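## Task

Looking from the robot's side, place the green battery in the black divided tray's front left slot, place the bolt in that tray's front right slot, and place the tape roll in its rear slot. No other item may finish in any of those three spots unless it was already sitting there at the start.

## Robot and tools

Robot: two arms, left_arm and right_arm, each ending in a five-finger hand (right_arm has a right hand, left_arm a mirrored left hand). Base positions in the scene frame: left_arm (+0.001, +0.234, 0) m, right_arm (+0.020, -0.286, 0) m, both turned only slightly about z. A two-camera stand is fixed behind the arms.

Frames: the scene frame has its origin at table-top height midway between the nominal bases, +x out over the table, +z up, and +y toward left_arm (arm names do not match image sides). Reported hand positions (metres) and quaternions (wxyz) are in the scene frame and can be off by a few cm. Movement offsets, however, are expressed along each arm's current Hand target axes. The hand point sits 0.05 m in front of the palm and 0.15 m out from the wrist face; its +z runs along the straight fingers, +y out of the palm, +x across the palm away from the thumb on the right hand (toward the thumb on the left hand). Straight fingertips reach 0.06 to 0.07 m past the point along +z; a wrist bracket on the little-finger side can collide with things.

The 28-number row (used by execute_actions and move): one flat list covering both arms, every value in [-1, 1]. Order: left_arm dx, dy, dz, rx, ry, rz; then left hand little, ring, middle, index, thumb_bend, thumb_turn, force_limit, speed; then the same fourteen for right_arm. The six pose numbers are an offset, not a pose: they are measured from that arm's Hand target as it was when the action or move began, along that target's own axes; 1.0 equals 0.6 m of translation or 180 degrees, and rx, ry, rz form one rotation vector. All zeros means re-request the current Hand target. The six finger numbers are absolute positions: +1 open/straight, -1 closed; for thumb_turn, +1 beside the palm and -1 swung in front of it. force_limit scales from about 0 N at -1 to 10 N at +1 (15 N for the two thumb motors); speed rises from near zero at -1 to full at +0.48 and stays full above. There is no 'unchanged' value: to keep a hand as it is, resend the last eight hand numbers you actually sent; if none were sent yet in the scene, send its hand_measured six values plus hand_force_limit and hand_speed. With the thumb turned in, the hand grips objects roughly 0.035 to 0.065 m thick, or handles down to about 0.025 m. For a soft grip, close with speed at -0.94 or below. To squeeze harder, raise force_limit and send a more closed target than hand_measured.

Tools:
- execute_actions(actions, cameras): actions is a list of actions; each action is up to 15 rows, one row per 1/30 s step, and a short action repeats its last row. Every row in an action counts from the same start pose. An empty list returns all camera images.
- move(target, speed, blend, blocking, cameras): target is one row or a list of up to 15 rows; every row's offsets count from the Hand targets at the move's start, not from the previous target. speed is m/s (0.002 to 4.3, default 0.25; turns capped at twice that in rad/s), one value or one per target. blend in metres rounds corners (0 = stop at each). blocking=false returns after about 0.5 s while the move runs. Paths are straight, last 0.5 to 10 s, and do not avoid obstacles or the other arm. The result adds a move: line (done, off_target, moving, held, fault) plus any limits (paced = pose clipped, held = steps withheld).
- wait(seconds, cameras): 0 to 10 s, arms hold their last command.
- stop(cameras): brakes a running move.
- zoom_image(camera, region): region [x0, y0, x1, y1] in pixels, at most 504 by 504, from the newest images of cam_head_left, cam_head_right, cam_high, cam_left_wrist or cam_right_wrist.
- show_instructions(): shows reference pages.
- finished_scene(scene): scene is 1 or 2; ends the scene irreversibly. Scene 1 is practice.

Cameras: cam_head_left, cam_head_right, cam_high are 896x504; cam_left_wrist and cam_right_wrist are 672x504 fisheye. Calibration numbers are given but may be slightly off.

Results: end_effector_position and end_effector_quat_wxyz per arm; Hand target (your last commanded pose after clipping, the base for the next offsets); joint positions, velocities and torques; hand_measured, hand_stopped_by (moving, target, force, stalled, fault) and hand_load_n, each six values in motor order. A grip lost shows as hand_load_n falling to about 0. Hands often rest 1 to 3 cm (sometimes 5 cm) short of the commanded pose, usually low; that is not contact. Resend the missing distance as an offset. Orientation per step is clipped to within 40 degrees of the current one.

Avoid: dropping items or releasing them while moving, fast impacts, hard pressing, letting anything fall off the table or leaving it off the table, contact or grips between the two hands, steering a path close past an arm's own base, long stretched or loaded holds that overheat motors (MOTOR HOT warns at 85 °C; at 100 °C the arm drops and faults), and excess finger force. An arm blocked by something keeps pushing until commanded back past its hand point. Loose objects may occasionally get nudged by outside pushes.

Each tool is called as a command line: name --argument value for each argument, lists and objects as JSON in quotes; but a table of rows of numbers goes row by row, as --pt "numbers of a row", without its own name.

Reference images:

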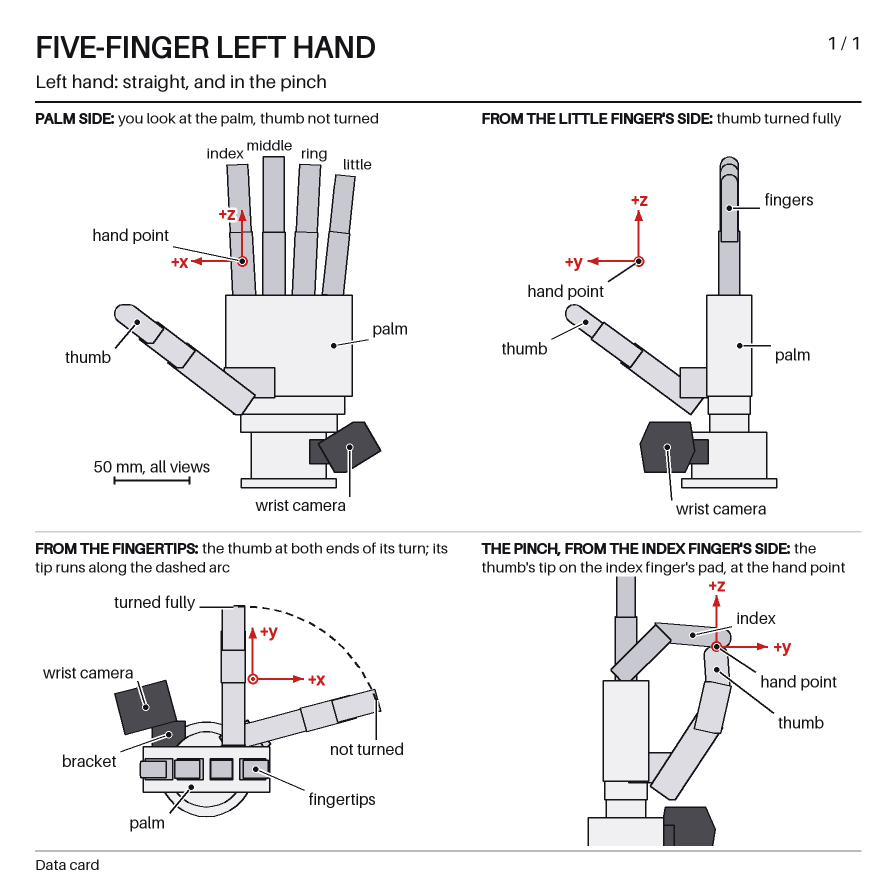

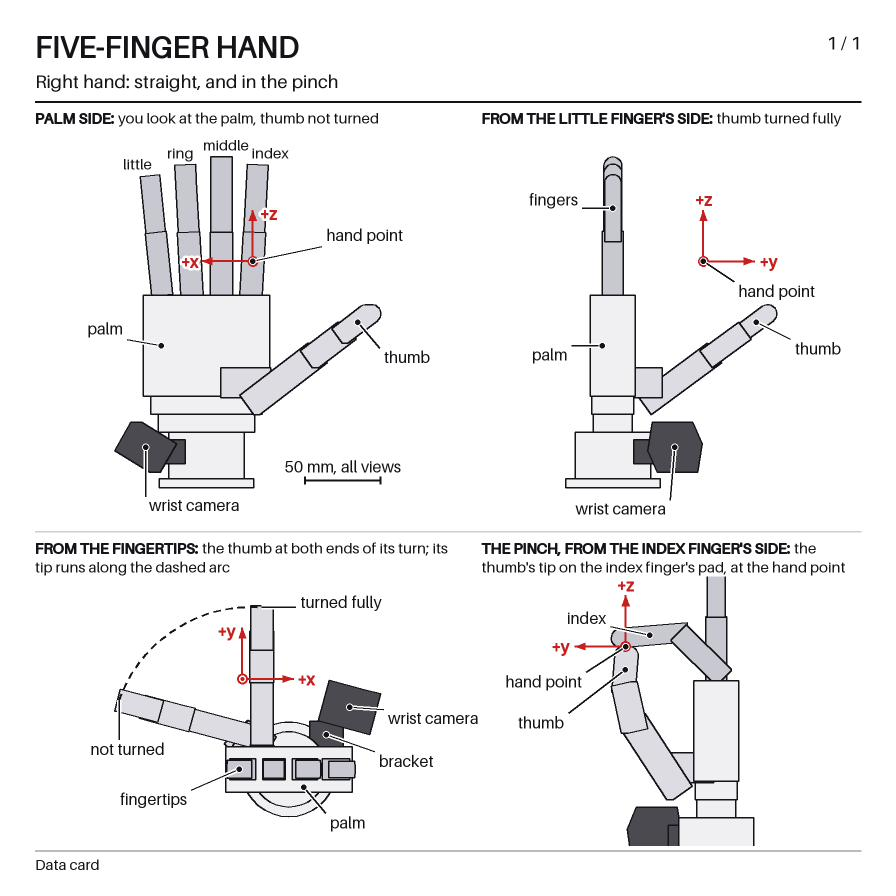

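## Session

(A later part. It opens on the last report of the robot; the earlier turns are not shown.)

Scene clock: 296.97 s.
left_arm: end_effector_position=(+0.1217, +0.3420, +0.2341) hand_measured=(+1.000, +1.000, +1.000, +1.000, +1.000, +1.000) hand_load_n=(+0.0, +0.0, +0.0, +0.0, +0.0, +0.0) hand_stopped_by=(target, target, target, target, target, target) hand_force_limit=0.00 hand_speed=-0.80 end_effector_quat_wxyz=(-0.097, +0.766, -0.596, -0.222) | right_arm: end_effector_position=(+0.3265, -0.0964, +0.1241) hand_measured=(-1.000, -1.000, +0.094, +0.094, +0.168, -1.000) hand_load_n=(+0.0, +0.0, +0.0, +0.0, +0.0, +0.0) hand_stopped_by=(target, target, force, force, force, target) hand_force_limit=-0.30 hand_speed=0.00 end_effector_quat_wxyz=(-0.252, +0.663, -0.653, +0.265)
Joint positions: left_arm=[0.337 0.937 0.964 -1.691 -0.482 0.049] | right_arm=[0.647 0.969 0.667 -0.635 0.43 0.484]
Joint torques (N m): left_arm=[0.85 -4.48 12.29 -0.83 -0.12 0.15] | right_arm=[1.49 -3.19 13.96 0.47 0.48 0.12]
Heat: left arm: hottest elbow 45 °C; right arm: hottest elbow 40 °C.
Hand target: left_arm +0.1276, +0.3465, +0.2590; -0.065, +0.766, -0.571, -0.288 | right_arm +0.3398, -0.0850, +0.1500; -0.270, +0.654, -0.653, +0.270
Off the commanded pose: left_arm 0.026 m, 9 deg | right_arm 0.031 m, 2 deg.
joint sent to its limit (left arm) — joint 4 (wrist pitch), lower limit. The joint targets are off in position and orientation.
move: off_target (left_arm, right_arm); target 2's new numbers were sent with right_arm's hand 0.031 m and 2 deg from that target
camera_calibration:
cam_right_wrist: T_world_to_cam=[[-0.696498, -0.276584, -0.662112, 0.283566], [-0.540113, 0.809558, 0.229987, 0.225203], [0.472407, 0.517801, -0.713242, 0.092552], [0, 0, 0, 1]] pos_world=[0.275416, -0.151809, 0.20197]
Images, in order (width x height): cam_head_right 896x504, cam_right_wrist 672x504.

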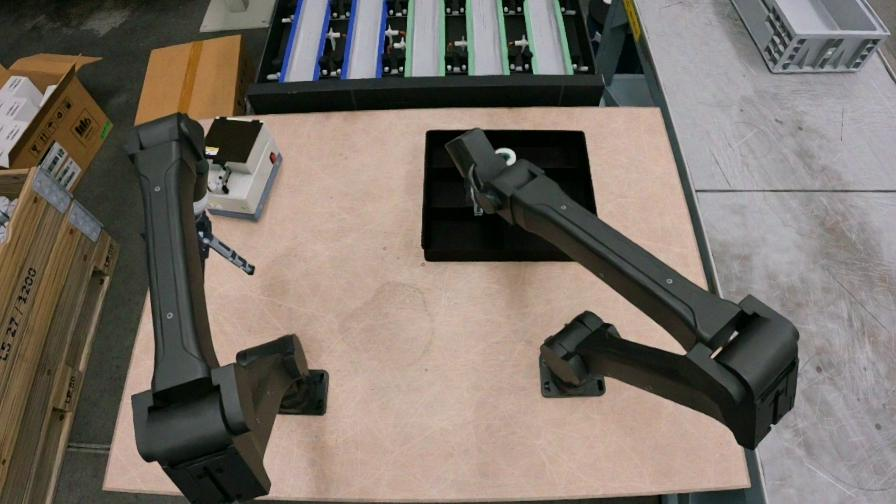

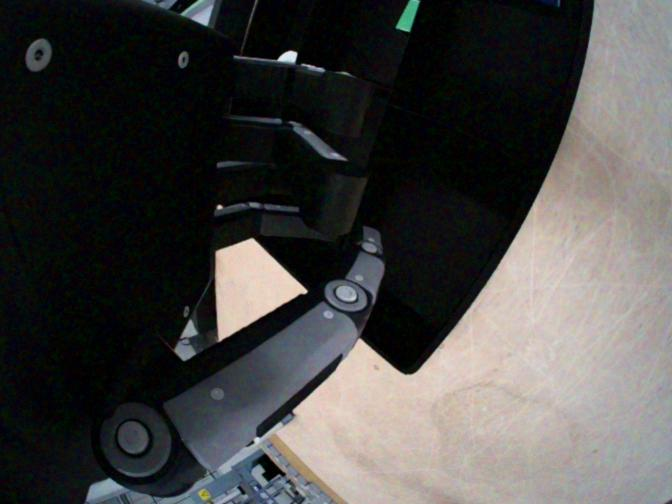

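move --target '[0,0,0,0,0,0,1,1,1,1,1,1,0,-0.8,0,-0.12,-0.19,0,0,0,-1,-1,0.45,0.45,0.35,-1,-0.3,0]' --cameras '["all"]' --speed 0.3

zoom_image --camera "cam_high" --region '[380, 100, 600, 300]'

Scene clock: 303.37 s.
left_arm: end_effector_position=(+0.1217, +0.3420, +0.2341) hand_measured=(+1.000, +1.000, +1.000, +1.000, +1.000, +1.000) hand_load_n=(+0.0, +0.0, +0.0, +0.5, +0.0, +0.0) hand_stopped_by=(target, target, target, target, target, target) hand_force_limit=0.00 hand_speed=-0.80 end_effector_quat_wxyz=(-0.097, +0.766, -0.596, -0.222) | right_arm: end_effector_position=(+0.3053, -0.0944, +0.2535) hand_measured=(-1.000, -1.000, +0.450, +0.450, +0.350, -1.000) hand_load_n=(+0.0, +0.0, +0.0, +0.0, +0.0, +0.0) hand_stopped_by=(target, target, target, target, target, target) hand_force_limit=-0.30 hand_speed=0.00 end_effector_quat_wxyz=(-0.249, +0.660, -0.656, +0.267)
Joint positions: left_arm=[0.337 0.937 0.964 -1.691 -0.482 0.049] | right_arm=[0.707 0.886 0.97 -1.051 0.472 0.546]
Joint torques (N m): left_arm=[0.79 -4.66 12.37 -0.77 -0.11 0.16] | right_arm=[1.67 -2.55 14.3 0.42 0.53 0.12]
Heat: left arm: hottest elbow 45 °C; right arm: hottest elbow 41 °C.
Hand target: left_arm +0.1276, +0.3465, +0.2590; -0.065, +0.766, -0.571, -0.288 | right_arm +0.3102, -0.0850, +0.2816; -0.270, +0.654, -0.653, +0.270
Off the commanded pose: left_arm 0.026 m, 9 deg | right_arm 0.030 m, 3 deg.
joint sent to its limit (left arm) — joint 4 (wrist pitch), lower limit. The joint targets are off in position and orientation.
move: off_target (left_arm, right_arm)
camera_calibration:
cam_left_wrist: T_world_to_cam=[[0.954799, 0.0637243, -0.290341, -0.0616408], [0.10251, -0.98742, 0.120388, 0.296911], [-0.279017, -0.144709, -0.94932, 0.419643], [0, 0, 0, 1]] pos_world=[0.145506, 0.35783, 0.344734]
cam_right_wrist: T_world_to_cam=[[-0.700352, -0.272717, -0.659645, 0.35587], [-0.53225, 0.8153, 0.228025, 0.181066], [0.475623, 0.510794, -0.716151, 0.192976], [0, 0, 0, 1]] pos_world=[0.253822, -0.149142, 0.33166]

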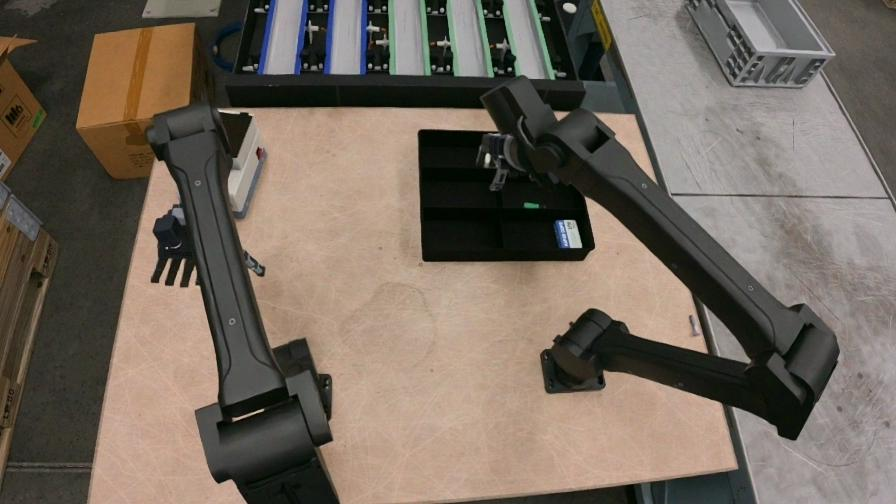

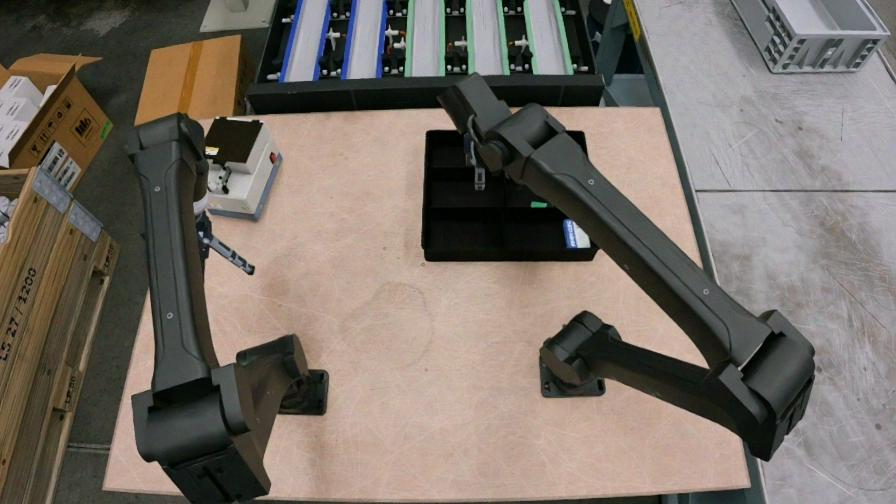

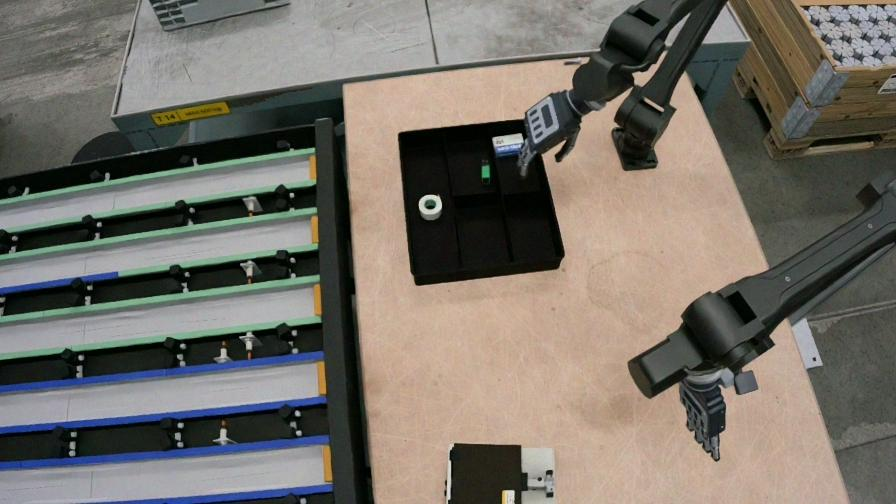

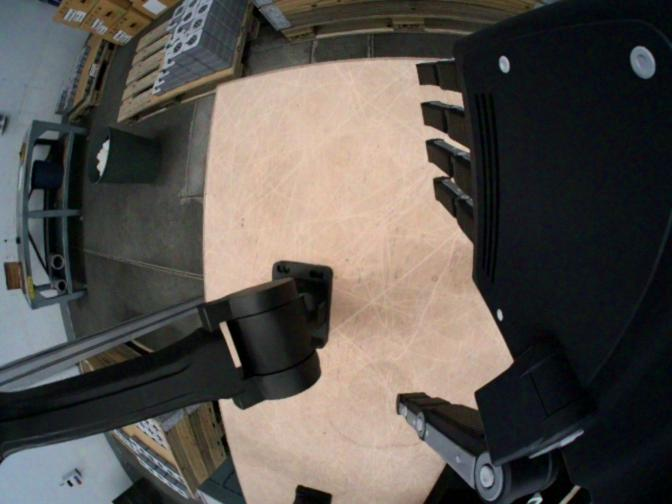

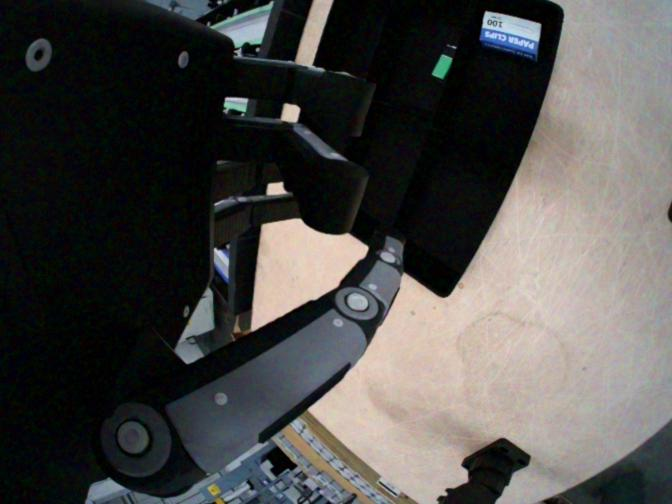

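Scaled by 2.291 from the camera's 896x504 image, which has a finer 1280x720 frame.

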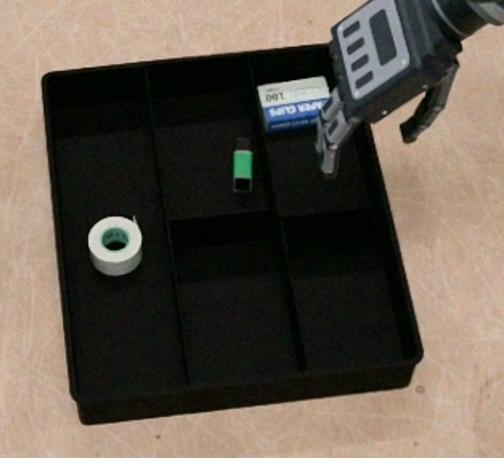

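move --pt "0 0 0 0 0 0 -1 -1 1 0.6 0.6 -1 -0.3 0.3 0.625 -0.1297 0.1297 0 0 0 -1 -1 0.45 0.45 0.35 -1 -0.3 0" --pt "0.4188 -0.018 -0.349 0.2204 0.181 0.26 -1 -1 1 0.6 0.6 -1 -0.3 0.3 0.625 -0.1297 0.1297 0 0 0 -1 -1 0.45 0.45 0.35 -1 -0.3 0" --pt "0.983 -0.1062 -0.4835 0.4408 0.362 0.52 -1 -1 1 0.6 0.6 -1 -0.3 0.3 0.625 -0.1297 0.1297 0 0 0 -1 -1 0.45 0.45 0.35 -1 -0.3 0" --cameras '["cam_left_wrist","cam_head_left","cam_high"]' --speed 0.4 --blend '[0.05,0.05,0]'

Scene clock: 400.50 s.
left_arm: end_effector_position=(+0.3791, -0.2277, +0.1531) hand_measured=(-1.000, -1.000, +1.000, +0.600, +0.600, -1.000) hand_load_n=(+0.0, +0.0, +0.0, +0.0, +0.0, +0.0) hand_stopped_by=(target, target, target, target, target, target) hand_force_limit=-0.30 hand_speed=0.30 end_effector_quat_wxyz=(-0.031, -0.036, +0.880, -0.473) | right_arm: end_effector_position=(+0.4070, -0.4534, +0.2555) hand_measured=(-1.000, -1.000, +0.450, +0.450, +0.350, -1.000) hand_load_n=(+0.0, +0.0, +0.0, +0.0, +0.0, +0.0) hand_stopped_by=(target, target, target, target, target, target) hand_force_limit=-0.30 hand_speed=0.00 end_effector_quat_wxyz=(-0.263, +0.647, -0.672, +0.247)
Joint positions: left_arm=[-0.652 1.672 1.301 -0.461 0.73 0.526] | right_arm=[-0.587 1.167 1.147 -0.909 -0.392 -0.422]
Joint torques (N m): left_arm=[0.03 -14.51 13.2 2.55 0.62 0.13] | right_arm=[0.32 -6.12 14.5 1.07 -0.39 -0.12]
Heat: left arm: hottest elbow 46 °C; right arm: hottest elbow 53 °C.
Hand target: left_arm +0.3996, -0.2500, +0.1796; +0.000, +0.000, +0.866, -0.500 | right_arm +0.4205, -0.4599, +0.2816; -0.270, +0.654, -0.653, +0.270
Off the commanded pose: left_arm 0.040 m, 6 deg | right_arm 0.030 m, 4 deg.
move: off_target (left_arm, right_arm); blend cut to 0 m at target 1
camera_calibration:
cam_left_wrist: T_world_to_cam=[[-0.170999, -0.595512, 0.784937, -0.182535], [-0.82536, 0.521668, 0.215972, 0.398514], [-0.53809, -0.610924, -0.580716, 0.2678], [0, 0, 0, 1]] pos_world=[0.441805, -0.152988, 0.212727]
Images, in order (width x height): cam_head_left 896x504, cam_high 896x504, cam_left_wrist 672x504.

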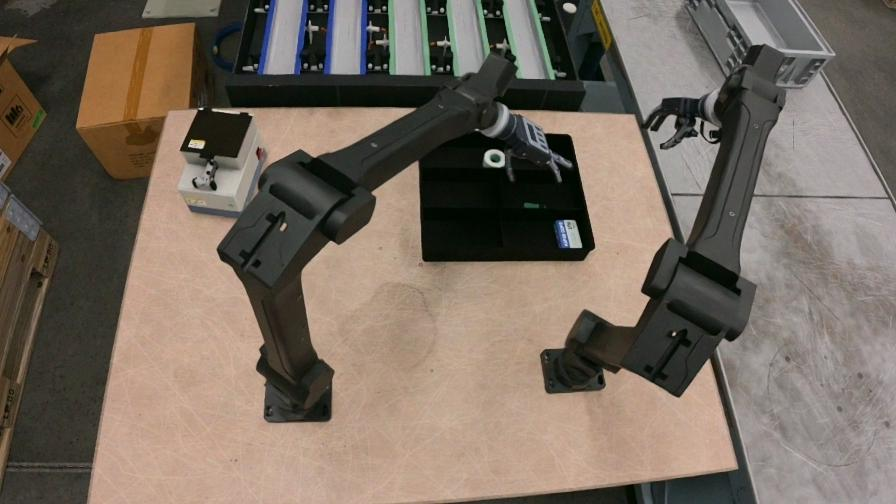

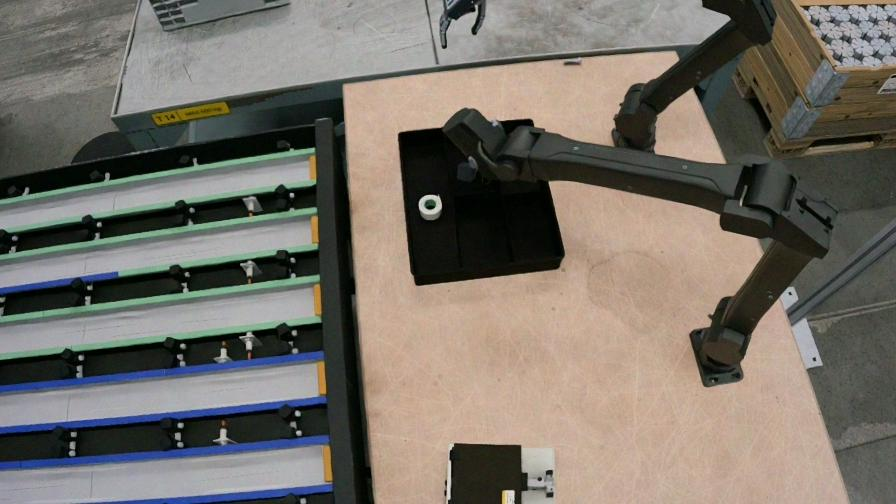

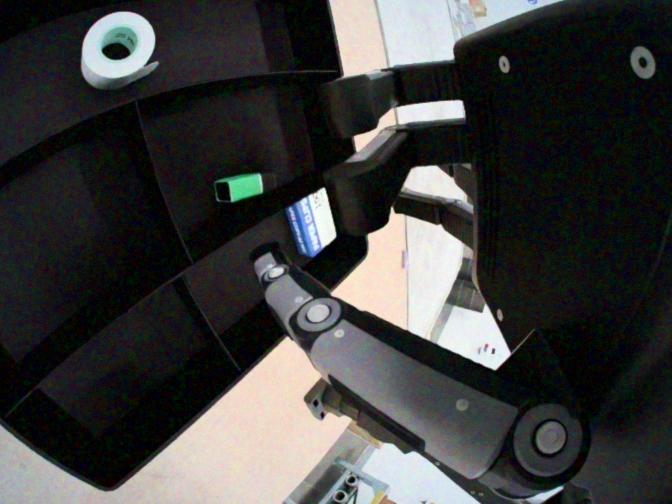

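zoom_image --camera "cam_left_wrist" --region '[130, 100, 380, 300]'

Scaled by 2.016 from the camera's 672x504 image, which has a finer 960x720 frame.

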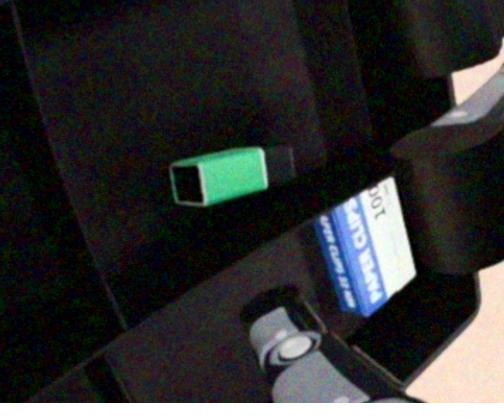

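move --target '[-0.015,0.0913,0.1085,0,0,0,-1,-1,1,0.6,0.6,-1,-0.3,0.3,0,0,0,0,0,0,-1,-1,0.45,0.45,0.35,-1,-0.3,0]' --cameras '["cam_left_wrist"]' --speed 0.15

zoom_image --camera "cam_left_wrist" --region '[130, 80, 400, 320]'

Scene clock: 435.00 s.
left_arm: end_effector_position=(+0.3980, -0.2609, +0.0852) hand_measured=(-1.000, -1.000, +1.000, +0.600, +0.600, -1.000) hand_load_n=(+0.0, +0.0, +0.0, +0.0, +0.0, +0.0) hand_stopped_by=(target, target, target, target, target, target) hand_force_limit=-0.30 hand_speed=0.30 end_effector_quat_wxyz=(-0.019, -0.019, +0.876, -0.482) | right_arm: end_effector_position=(+0.4070, -0.4534, +0.2555) hand_measured=(-1.000, -1.000, +0.450, +0.450, +0.350, -1.000) hand_load_n=(+0.0, +0.0, +0.0, +0.0, +0.0, +0.0) hand_stopped_by=(target, target, target, target, target, target) hand_force_limit=-0.30 hand_speed=0.00 end_effector_quat_wxyz=(-0.263, +0.647, -0.672, +0.247)
Joint positions: left_arm=[-0.678 1.821 1.301 -0.271 0.718 0.526] | right_arm=[-0.587 1.167 1.147 -0.909 -0.392 -0.422]
Joint torques (N m): left_arm=[0.09 -16.5 10.44 2.73 0.28 -0.11] | right_arm=[0.32 -6.12 14.5 1.07 -0.39 -0.13]
Heat: left arm: hottest elbow 46 °C; right arm: hottest elbow 51 °C.
Hand target: left_arm +0.4086, -0.2789, +0.0995; +0.000, +0.000, +0.866, -0.500 | right_arm +0.4205, -0.4599, +0.2816; -0.270, +0.654, -0.653, +0.270
Off the commanded pose: left_arm 0.025 m, 4 deg | right_arm 0.030 m, 4 deg.
move: off_target (left_arm, right_arm)
camera_calibration:
cam_left_wrist: T_world_to_cam=[[-0.211094, -0.577018, 0.78898, -0.125346], [-0.823352, 0.539995, 0.174633, 0.453494], [-0.526812, -0.612744, -0.589079, 0.214], [0, 0, 0, 1]] pos_world=[0.459663, -0.186084, 0.145764]
Images, in order (width x height): cam_left_wrist 672x504.

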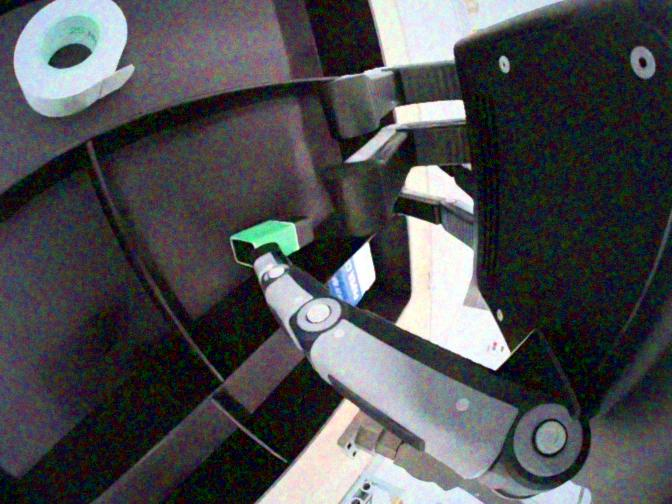

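Scaled by 1.867 from the camera's 672x504 image, which has a finer 960x720 frame.

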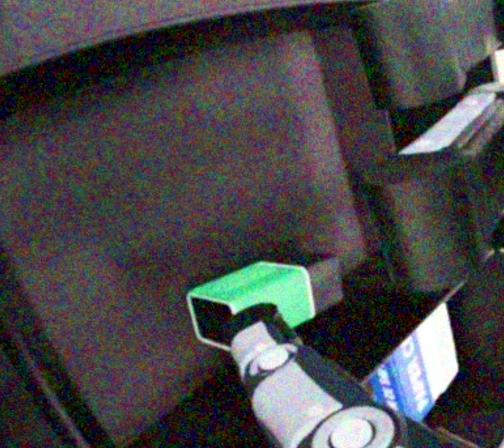

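move --target '[0.015,0.0718,0.0357,0,0.0481,0.0278,-1,-1,1,0.6,0.6,-0.84,-0.3,0.3,0,0,0,0,0,0,-1,-1,0.45,0.45,0.35,-1,-0.3,0]' --cameras '["cam_left_wrist"]' --speed 0.15

zoom_image --camera "cam_left_wrist" --region '[180, 100, 420, 320]'

Scene clock: 473.03 s.
left_arm: end_effector_position=(+0.3889, -0.2586, +0.0372) hand_measured=(-1.000, -1.000, +1.000, +0.600, +0.600, -0.840) hand_load_n=(+0.0, +0.0, +0.0, +0.0, +0.0, +0.0) hand_stopped_by=(target, target, target, target, target, target) hand_force_limit=-0.30 hand_speed=0.30 end_effector_quat_wxyz=(-0.050, +0.055, +0.870, -0.487) | right_arm: end_effector_position=(+0.4070, -0.4534, +0.2555) hand_measured=(-1.000, -1.000, +0.450, +0.450, +0.350, -1.000) hand_load_n=(+0.0, +0.0, -0.5, +0.0, +0.0, +0.0) hand_stopped_by=(target, target, target, target, target, target) hand_force_limit=-0.30 hand_speed=0.00 end_effector_quat_wxyz=(-0.263, +0.647, -0.672, +0.247)
Joint positions: left_arm=[-0.671 1.914 1.306 -0.277 0.834 0.696] | right_arm=[-0.587 1.167 1.147 -0.909 -0.392 -0.422]
Joint torques (N m): left_arm=[0.32 -16.73 11.71 0.4 0.77 0.13] | right_arm=[0.32 -6.18 14.5 1.07 -0.39 -0.13]
Heat: left arm: hottest elbow 43 °C; right arm: hottest elbow 52 °C.
Hand target: left_arm +0.3995, -0.2759, +0.0515; -0.044, +0.075, +0.863, -0.498 | right_arm +0.4205, -0.4599, +0.2816; -0.270, +0.654, -0.653, +0.270
Off the commanded pose: left_arm 0.025 m, 3 deg | right_arm 0.030 m, 4 deg.
move: off_target (left_arm, right_arm)
camera_calibration:
cam_left_wrist: T_world_to_cam=[[-0.311651, -0.519502, 0.795608, -0.0343895], [-0.728796, 0.667949, 0.150666, 0.450335], [-0.609697, -0.532881, -0.586778, 0.23514], [0, 0, 0, 1]] pos_world=[0.460849, -0.193365, 0.0974854]
Images, in order (width x height): cam_left_wrist 672x504.

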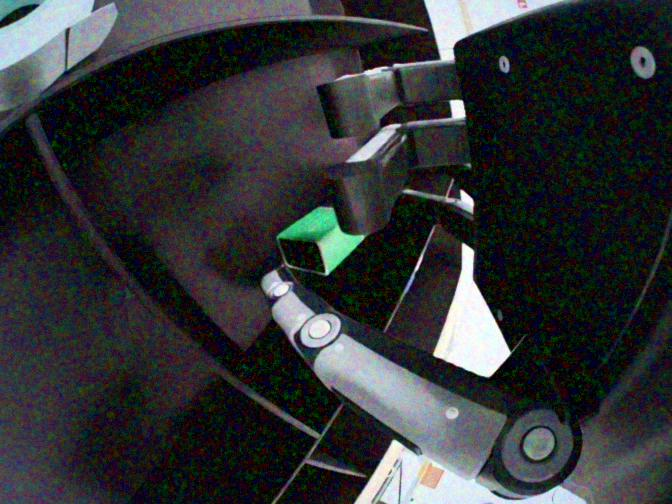

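Scaled by 2.100 from the camera's 672x504 image, which has a finer 960x720 frame.

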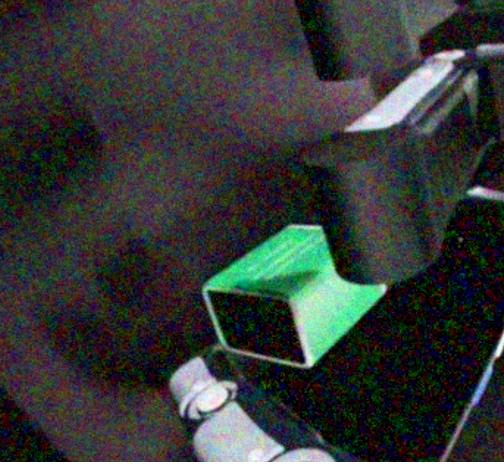

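move --pt "-0.003 0.0224 0.0153 0 0 0 -1 -1 1 0.6 0.6 -0.84 -0.3 0.3 0 0 0 0 0 0 -1 -1 0.45 0.45 0.35 -1 -0.3 0" --pt "-0.003 0.0224 0.0153 0 0 0 -1 -1 1 0.05 0.2 -0.84 -0.3 -0.7 0 0 0 0 0 0 -1 -1 0.45 0.45 0.35 -1 -0.3 0" --cameras '["cam_left_wrist"]' --speed 0.1

zoom_image --camera "cam_left_wrist" --region '[180, 100, 420, 320]'

Scene clock: 503.97 s.
left_arm: end_effector_position=(+0.3870, -0.2586, +0.0245) hand_measured=(-1.000, -1.000, +1.000, +0.246, +0.424, -0.840) hand_load_n=(+0.0, +0.0, +0.0, +8.5, +10.5, +0.0) hand_stopped_by=(target, target, target, force, force, target) hand_force_limit=-0.30 hand_speed=-0.70 end_effector_quat_wxyz=(-0.062, +0.047, +0.872, -0.483) | right_arm: end_effector_position=(+0.4070, -0.4534, +0.2555) hand_measured=(-1.000, -1.000, +0.450, +0.450, +0.350, -1.000) hand_load_n=(+0.0, +0.0, +0.0, +0.0, +0.0, +0.0) hand_stopped_by=(target, target, target, target, target, target) hand_force_limit=-0.30 hand_speed=0.00 end_effector_quat_wxyz=(-0.263, +0.647, -0.672, +0.247)
Joint positions: left_arm=[-0.671 1.94 1.31 -0.277 0.839 0.686] | right_arm=[-0.587 1.167 1.147 -0.909 -0.392 -0.422]
Joint torques (N m): left_arm=[0.21 -16.79 10.88 1.73 0.64 0.13] | right_arm=[0.32 -6.12 14.5 1.07 -0.39 -0.13]
Heat: left arm: hottest elbow 44 °C; right arm: hottest elbow 53 °C.
Hand target: left_arm +0.4011, -0.2774, +0.0353; -0.044, +0.075, +0.863, -0.498 | right_arm +0.4205, -0.4599, +0.2816; -0.270, +0.654, -0.653, +0.270
Off the commanded pose: left_arm 0.026 m, 4 deg | right_arm 0.030 m, 4 deg.
move: off_target (left_arm, right_arm); target 2's new numbers were sent with left_arm's hand 0.024 m and 4 deg from that target
camera_calibration:
cam_left_wrist: T_world_to_cam=[[-0.288043, -0.530256, 0.797408, -0.0366905], [-0.725996, 0.663927, 0.179248, 0.448134], [-0.624469, -0.527284, -0.576203, 0.233479], [0, 0, 0, 1]] pos_world=[0.460575, -0.193874, 0.0834614]
Images, in order (width x height): cam_left_wrist 672x504.

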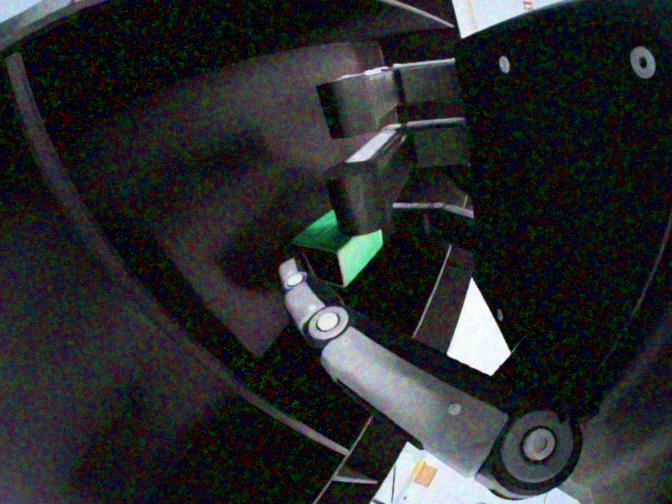

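Scaled by 2.100 from the camera's 672x504 image, which has a finer 960x720 frame.

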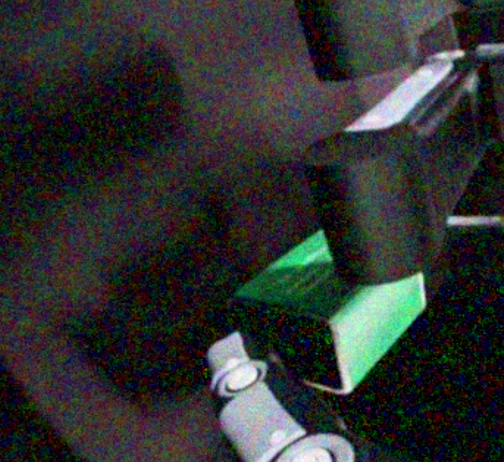

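move --target '[0,-0.1732,-0.1,0,0,0,-1,-1,1,0.05,0.2,-0.84,-0.3,-0.7,0,0,0,0,0,0,-1,-1,0.45,0.45,0.35,-1,-0.3,0]' --cameras '["cam_left_wrist"]' --speed 0.12

Scene clock: 514.67 s.
left_arm: end_effector_position=(+0.3893, -0.2598, +0.1119) hand_measured=(-1.000, -1.000, +1.000, +0.246, +0.424, -0.840) hand_load_n=(+0.0, +0.0, +0.0, +8.0, +10.5, -0.5) hand_stopped_by=(target, target, target, force, force, target) hand_force_limit=-0.30 hand_speed=-0.70 end_effector_quat_wxyz=(-0.070, +0.046, +0.876, -0.476) | right_arm: end_effector_position=(+0.4070, -0.4534, +0.2555) hand_measured=(-1.000, -1.000, +0.450, +0.450, +0.350, -1.000) hand_load_n=(+0.0, +0.5, +0.0, +0.0, +0.0, +0.0) hand_stopped_by=(target, target, target, target, target, target) hand_force_limit=-0.30 hand_speed=0.00 end_effector_quat_wxyz=(-0.263, +0.647, -0.672, +0.247)
Joint positions: left_arm=[-0.671 1.842 1.43 -0.524 0.839 0.698] | right_arm=[-0.587 1.167 1.147 -0.909 -0.392 -0.422]
Joint torques (N m): left_arm=[0.32 -20.01 13.03 0.42 0.65 0.11] | right_arm=[0.32 -6.18 14.49 1.07 -0.39 -0.13]
Heat: left arm: hottest elbow 44 °C; right arm: hottest elbow 53 °C.
Hand target: left_arm +0.4011, -0.2775, +0.1553; -0.044, +0.075, +0.863, -0.498 | right_arm +0.4205, -0.4599, +0.2816; -0.270, +0.654, -0.653, +0.270
Off the commanded pose: left_arm 0.048 m, 5 deg | right_arm 0.030 m, 4 deg.
move: off_target (left_arm, right_arm)
camera_calibration:
cam_left_wrist: T_world_to_cam=[[-0.281679, -0.54155, 0.792073, -0.111249], [-0.719321, 0.665503, 0.199206, 0.430511], [-0.635007, -0.513643, -0.577006, 0.292346], [0, 0, 0, 1]] pos_world=[0.463981, -0.196592, 0.171043]
Images, in order (width x height): cam_left_wrist 672x504.

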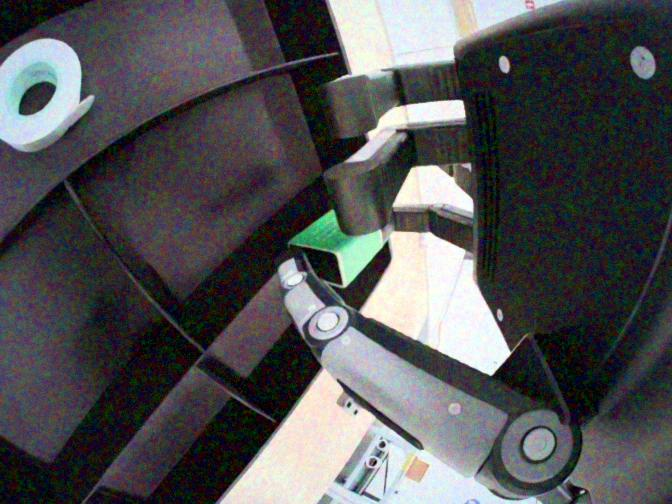

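move --target '[0.1665,0.131,-0.227,0,0,0,-1,-1,1,0.05,0.2,-0.84,-0.3,-0.7,0,0,0,0,0,0,-1,-1,0.45,0.45,0.35,-1,-0.3,0]' --cameras '["cam_left_wrist","cam_head_right"]' --speed 0.15

Scene clock: 521.50 s.
left_arm: end_effector_position=(+0.3323, -0.1042, +0.1428) hand_measured=(-1.000, -1.000, +1.000, +0.246, +0.424, -0.840) hand_load_n=(+0.0, +0.0, +0.0, +8.5, +10.5, +0.0) hand_stopped_by=(target, target, target, force, force, target) hand_force_limit=-0.30 hand_speed=-0.70 end_effector_quat_wxyz=(-0.052, +0.056, +0.868, -0.490) | right_arm: end_effector_position=(+0.4070, -0.4534, +0.2555) hand_measured=(-1.000, -1.000, +0.450, +0.450, +0.350, -1.000) hand_load_n=(+0.0, +0.0, +0.0, +0.0, +0.0, +0.0) hand_stopped_by=(target, target, target, target, target, target) hand_force_limit=-0.30 hand_speed=0.00 end_effector_quat_wxyz=(-0.263, +0.647, -0.672, +0.247)
Joint positions: left_arm=[-0.477 1.483 1.065 -0.665 0.949 0.951] | right_arm=[-0.587 1.167 1.147 -0.909 -0.392 -0.422]
Joint torques (N m): left_arm=[0.73 -13.98 7.94 0.17 0.89 0.13] | right_arm=[0.32 -6.18 14.5 1.06 -0.39 -0.13]
Heat: left arm: hottest elbow 44 °C; right arm: hottest elbow 53 °C.
Hand target: left_arm +0.3300, -0.1053, +0.1555; -0.044, +0.075, +0.863, -0.498 | right_arm +0.4205, -0.4599, +0.2816; -0.270, +0.654, -0.653, +0.270
Off the commanded pose: left_arm 0.013 m, 3 deg | right_arm 0.030 m, 4 deg.
move: off_target (left_arm, right_arm)
camera_calibration:
cam_left_wrist: T_world_to_cam=[[-0.310879, -0.513693, 0.799671, -0.056038], [-0.726362, 0.671038, 0.148683, 0.289825], [-0.612987, -0.534628, -0.581739, 0.345117], [0, 0, 0, 1]] pos_world=[0.404649, -0.0387607, 0.202488]
Images, in order (width x height): cam_head_right 896x504, cam_left_wrist 672x504.

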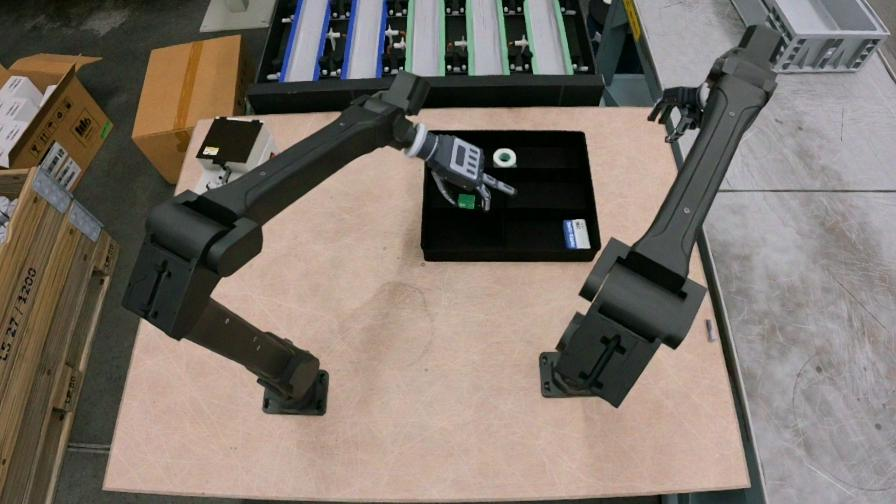

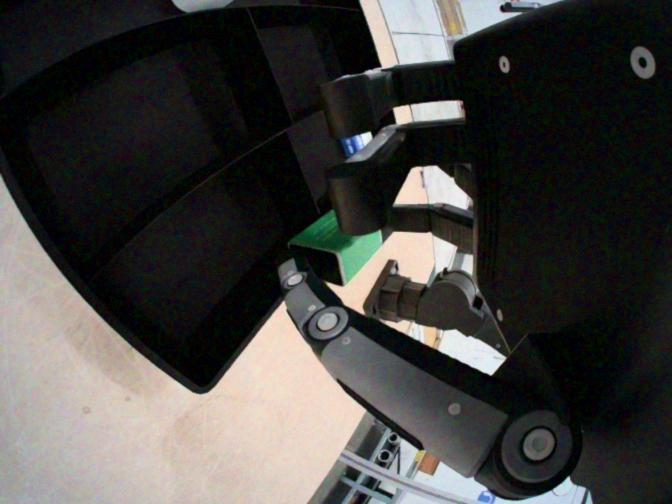

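move --pt "0.0248 0.171 0.0804 0 0 0 -1 -1 1 0.05 0.2 -0.84 -0.3 -0.7 0 0 0 0 0 0 -1 -1 0.45 0.45 0.35 -1 -0.3 0" --pt "0.0248 0.171 0.0804 0 0 0 -1 -1 1 0.6 0.6 -0.84 -0.3 -0.3 0 0 0 0 0 0 -1 -1 0.45 0.45 0.35 -1 -0.3 0" --pt "0.0248 -0.0167 -0.0279 0 0 0 -1 -1 1 0.6 0.6 -0.84 -0.3 0 0 0 0 0 0 0 -1 -1 0.45 0.45 0.35 -1 -0.3 0" --cameras '["cam_left_wrist","cam_head_right","cam_head_left"]' --speed '[0.12,0.12,0.2]'

Scene clock: 547.63 s.
left_arm: end_effector_position=(+0.2995, -0.0836, +0.1454) hand_measured=(-1.000, -1.000, +1.000, +0.600, +0.600, -0.840) hand_load_n=(+0.0, +0.0, +0.0, +0.0, +0.0, +0.0) hand_stopped_by=(target, target, target, target, target, target) hand_force_limit=-0.30 hand_speed=0.00 end_effector_quat_wxyz=(-0.067, +0.056, +0.870, -0.486) | right_arm: end_effector_position=(+0.4070, -0.4534, +0.2555) hand_measured=(-1.000, -1.000, +0.450, +0.450, +0.350, -1.000) hand_load_n=(+0.0, +0.0, +0.0, +0.0, +0.0, +0.0) hand_stopped_by=(target, target, target, target, target, target) hand_force_limit=-0.30 hand_speed=0.00 end_effector_quat_wxyz=(-0.263, +0.647, -0.672, +0.247)
Joint positions: left_arm=[-0.47 1.405 0.994 -0.726 0.962 0.983] | right_arm=[-0.587 1.167 1.147 -0.909 -0.392 -0.422]
Joint torques (N m): left_arm=[0.97 -11.16 12.44 0.08 0.63 0.09] | right_arm=[0.32 -6.18 14.52 1.07 -0.39 -0.13]
Heat: left arm: hottest elbow 40 °C; right arm: hottest elbow 54 °C.
Hand target: left_arm +0.3170, -0.0934, +0.1726; -0.044, +0.075, +0.863, -0.498 | right_arm +0.4205, -0.4599, +0.2816; -0.270, +0.654, -0.653, +0.270
Off the commanded pose: left_arm 0.034 m, 4 deg | right_arm 0.030 m, 4 deg.
move: off_target (left_arm, right_arm); target 3's new numbers were sent with left_arm's hand 0.033 m and 4 deg from that target
camera_calibration:
cam_left_wrist: T_world_to_cam=[[-0.297961, -0.517722, 0.801987, -0.0622443], [-0.712494, 0.679738, 0.174092, 0.244751], [-0.635272, -0.519538, -0.57141, 0.343986], [0, 0, 0, 1]] pos_world=[0.374362, -0.019878, 0.203867]
Images, in order (width x height): cam_head_left 896x504, cam_head_right 896x504, cam_left_wrist 672x504.

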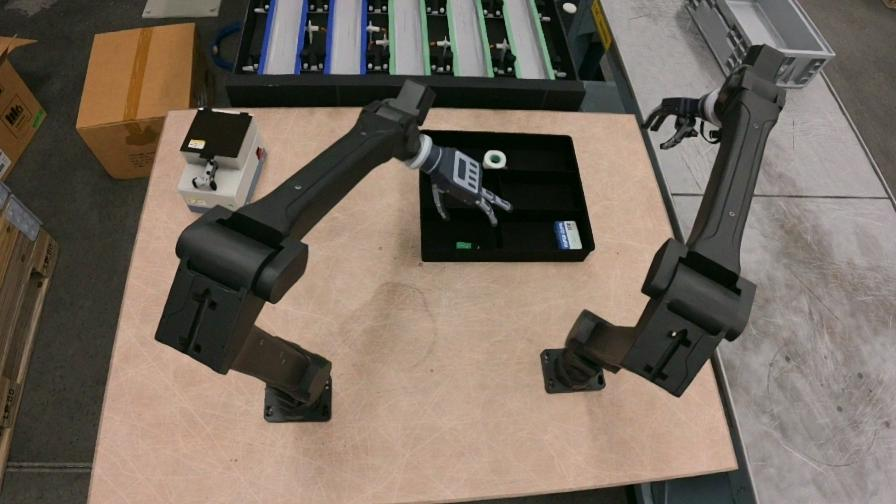

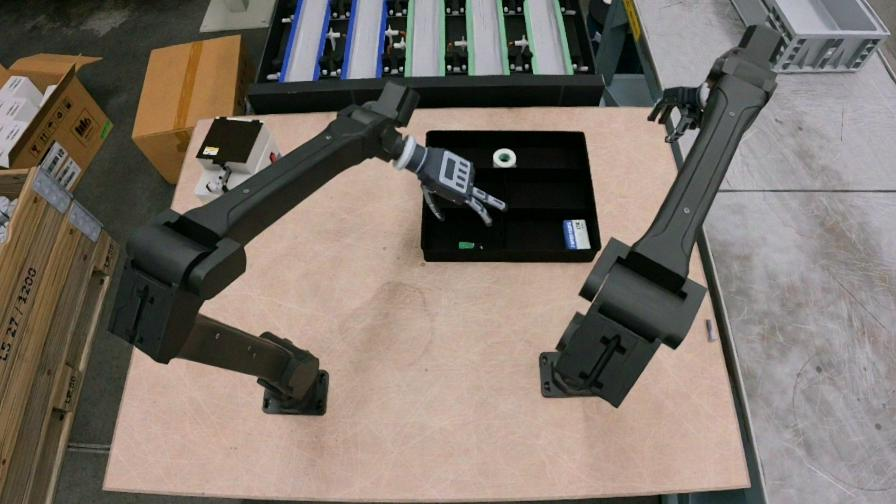

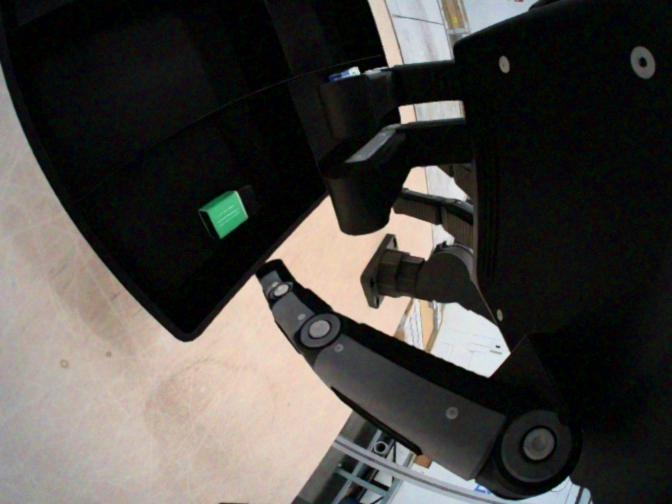

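zoom_image --camera "cam_head_right" --region '[660, 290, 760, 370]'

zoom_image --camera "cam_head_left" --region '[650, 285, 750, 365]'

Scaled by 5.040 from the camera's 896x504 image, which has a finer 1280x720 frame.

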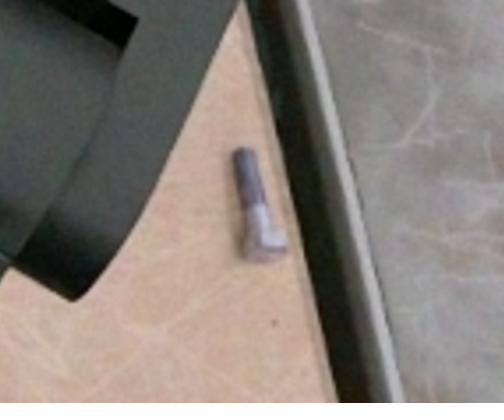

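Scaled by 5.040 from the camera's 896x504 image, which has a finer 1280x720 frame.

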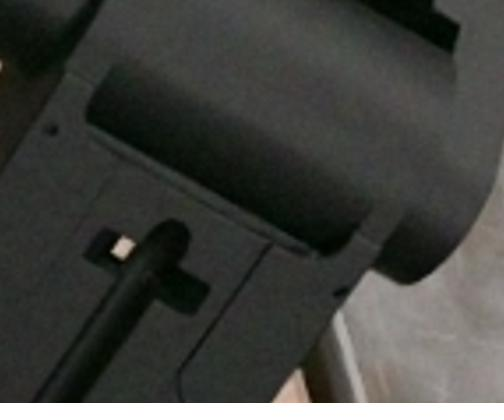

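move --pt "-0.0147 0.0101 -0.3743 0 -0.481 -0.278 -1 -1 1 0.6 0.6 -0.84 -0.3 0 0 0 0 0 0 0 1 1 1 0.45 0.02 -0.9 -0.5 0.2" --pt "-0.0147 0.0101 -0.3743 0 -0.481 -0.278 -1 -1 1 0.6 0.6 -0.84 -0.3 0 0.1585 0.5387 -0.205 0.1377 0.554 0.2768 1 1 1 0.45 0.02 -0.9 -0.5 0.2" --cameras '["cam_right_wrist","cam_head_right"]' --speed 0.45 --blend '[0.05,0]'

Scene clock: 635.10 s.
left_arm: end_effector_position=(+0.3517, +0.1083, +0.2383) hand_measured=(-1.000, -1.000, +1.000, +0.600, +0.600, -0.840) hand_load_n=(+0.0, +0.5, +0.0, +0.0, +0.0, +0.0) hand_stopped_by=(target, target, target, target, target, target) hand_force_limit=-0.30 hand_speed=0.00 end_effector_quat_wxyz=(-0.345, +0.615, -0.630, +0.324) | right_arm: end_effector_position=(+0.1050, -0.5491, +0.1311) hand_measured=(+1.000, +1.000, +1.000, +0.450, +0.020, -0.900) hand_load_n=(+0.0, +0.0, +0.0, +0.0, +0.0, +0.0) hand_stopped_by=(target, target, target, target, target, target) hand_force_limit=-0.50 hand_speed=0.20 end_effector_quat_wxyz=(-0.118, +0.110, +0.751, -0.640)
Joint positions: left_arm=[-0.404 0.784 0.769 -0.616 -0.364 -0.21] | right_arm=[-0.599 0.435 0.187 -0.268 1.255 0.458]
Joint torques (N m): left_arm=[-0.03 -3.55 14.5 0.85 -0.2 -0.32] | right_arm=[-0.21 2.2 10.1 2.61 0.65 0.12]
Heat: left arm: hottest elbow 43 °C; right arm: hottest elbow 55 °C.
Hand target: left_arm +0.3600, +0.0995, +0.2797; -0.353, +0.613, -0.612, +0.353 | right_arm +0.1049, -0.5553, +0.1404; -0.114, +0.132, +0.743, -0.646
Off the commanded pose: left_arm 0.043 m, 4 deg | right_arm 0.011 m, 3 deg.
move: off_target (left_arm, right_arm); blend cut to 0 m at target 1
camera_calibration:
cam_right_wrist: T_world_to_cam=[[-0.235377, 0.220203, -0.94663, 0.270223], [0.94225, 0.290463, -0.166721, 0.0817921], [0.238249, -0.931204, -0.275855, -0.391744], [0, 0, 0, 1]] pos_world=[0.079868, -0.448055, 0.161373]
Images, in order (width x height): cam_head_right 896x504, cam_right_wrist 672x504.

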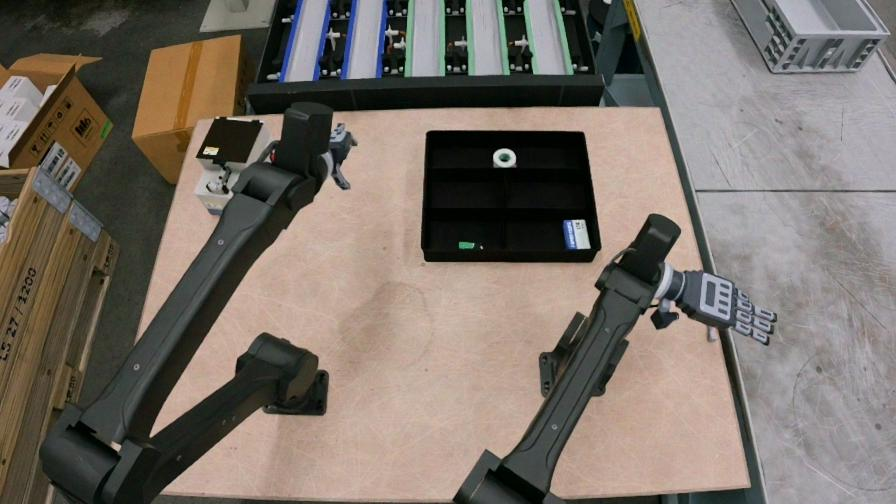

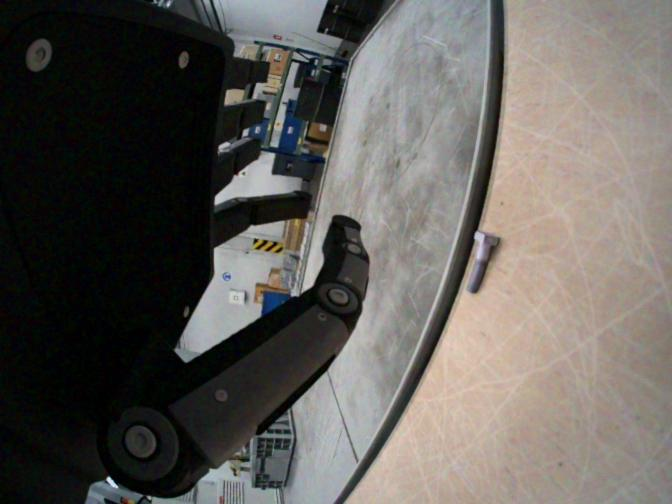

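zoom_image --camera "cam_right_wrist" --region '[400, 190, 540, 330]'

Scaled by 3.600 from the camera's 672x504 image, which has a finer 960x720 frame.

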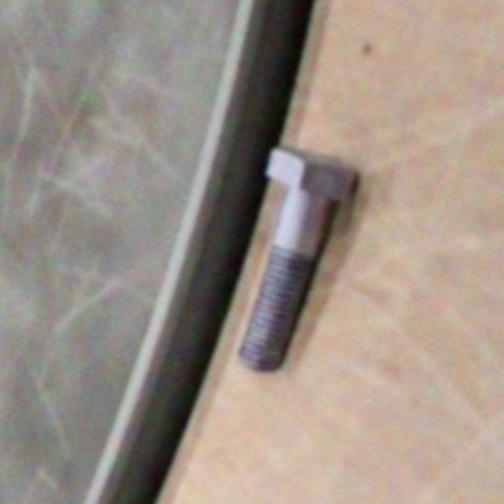

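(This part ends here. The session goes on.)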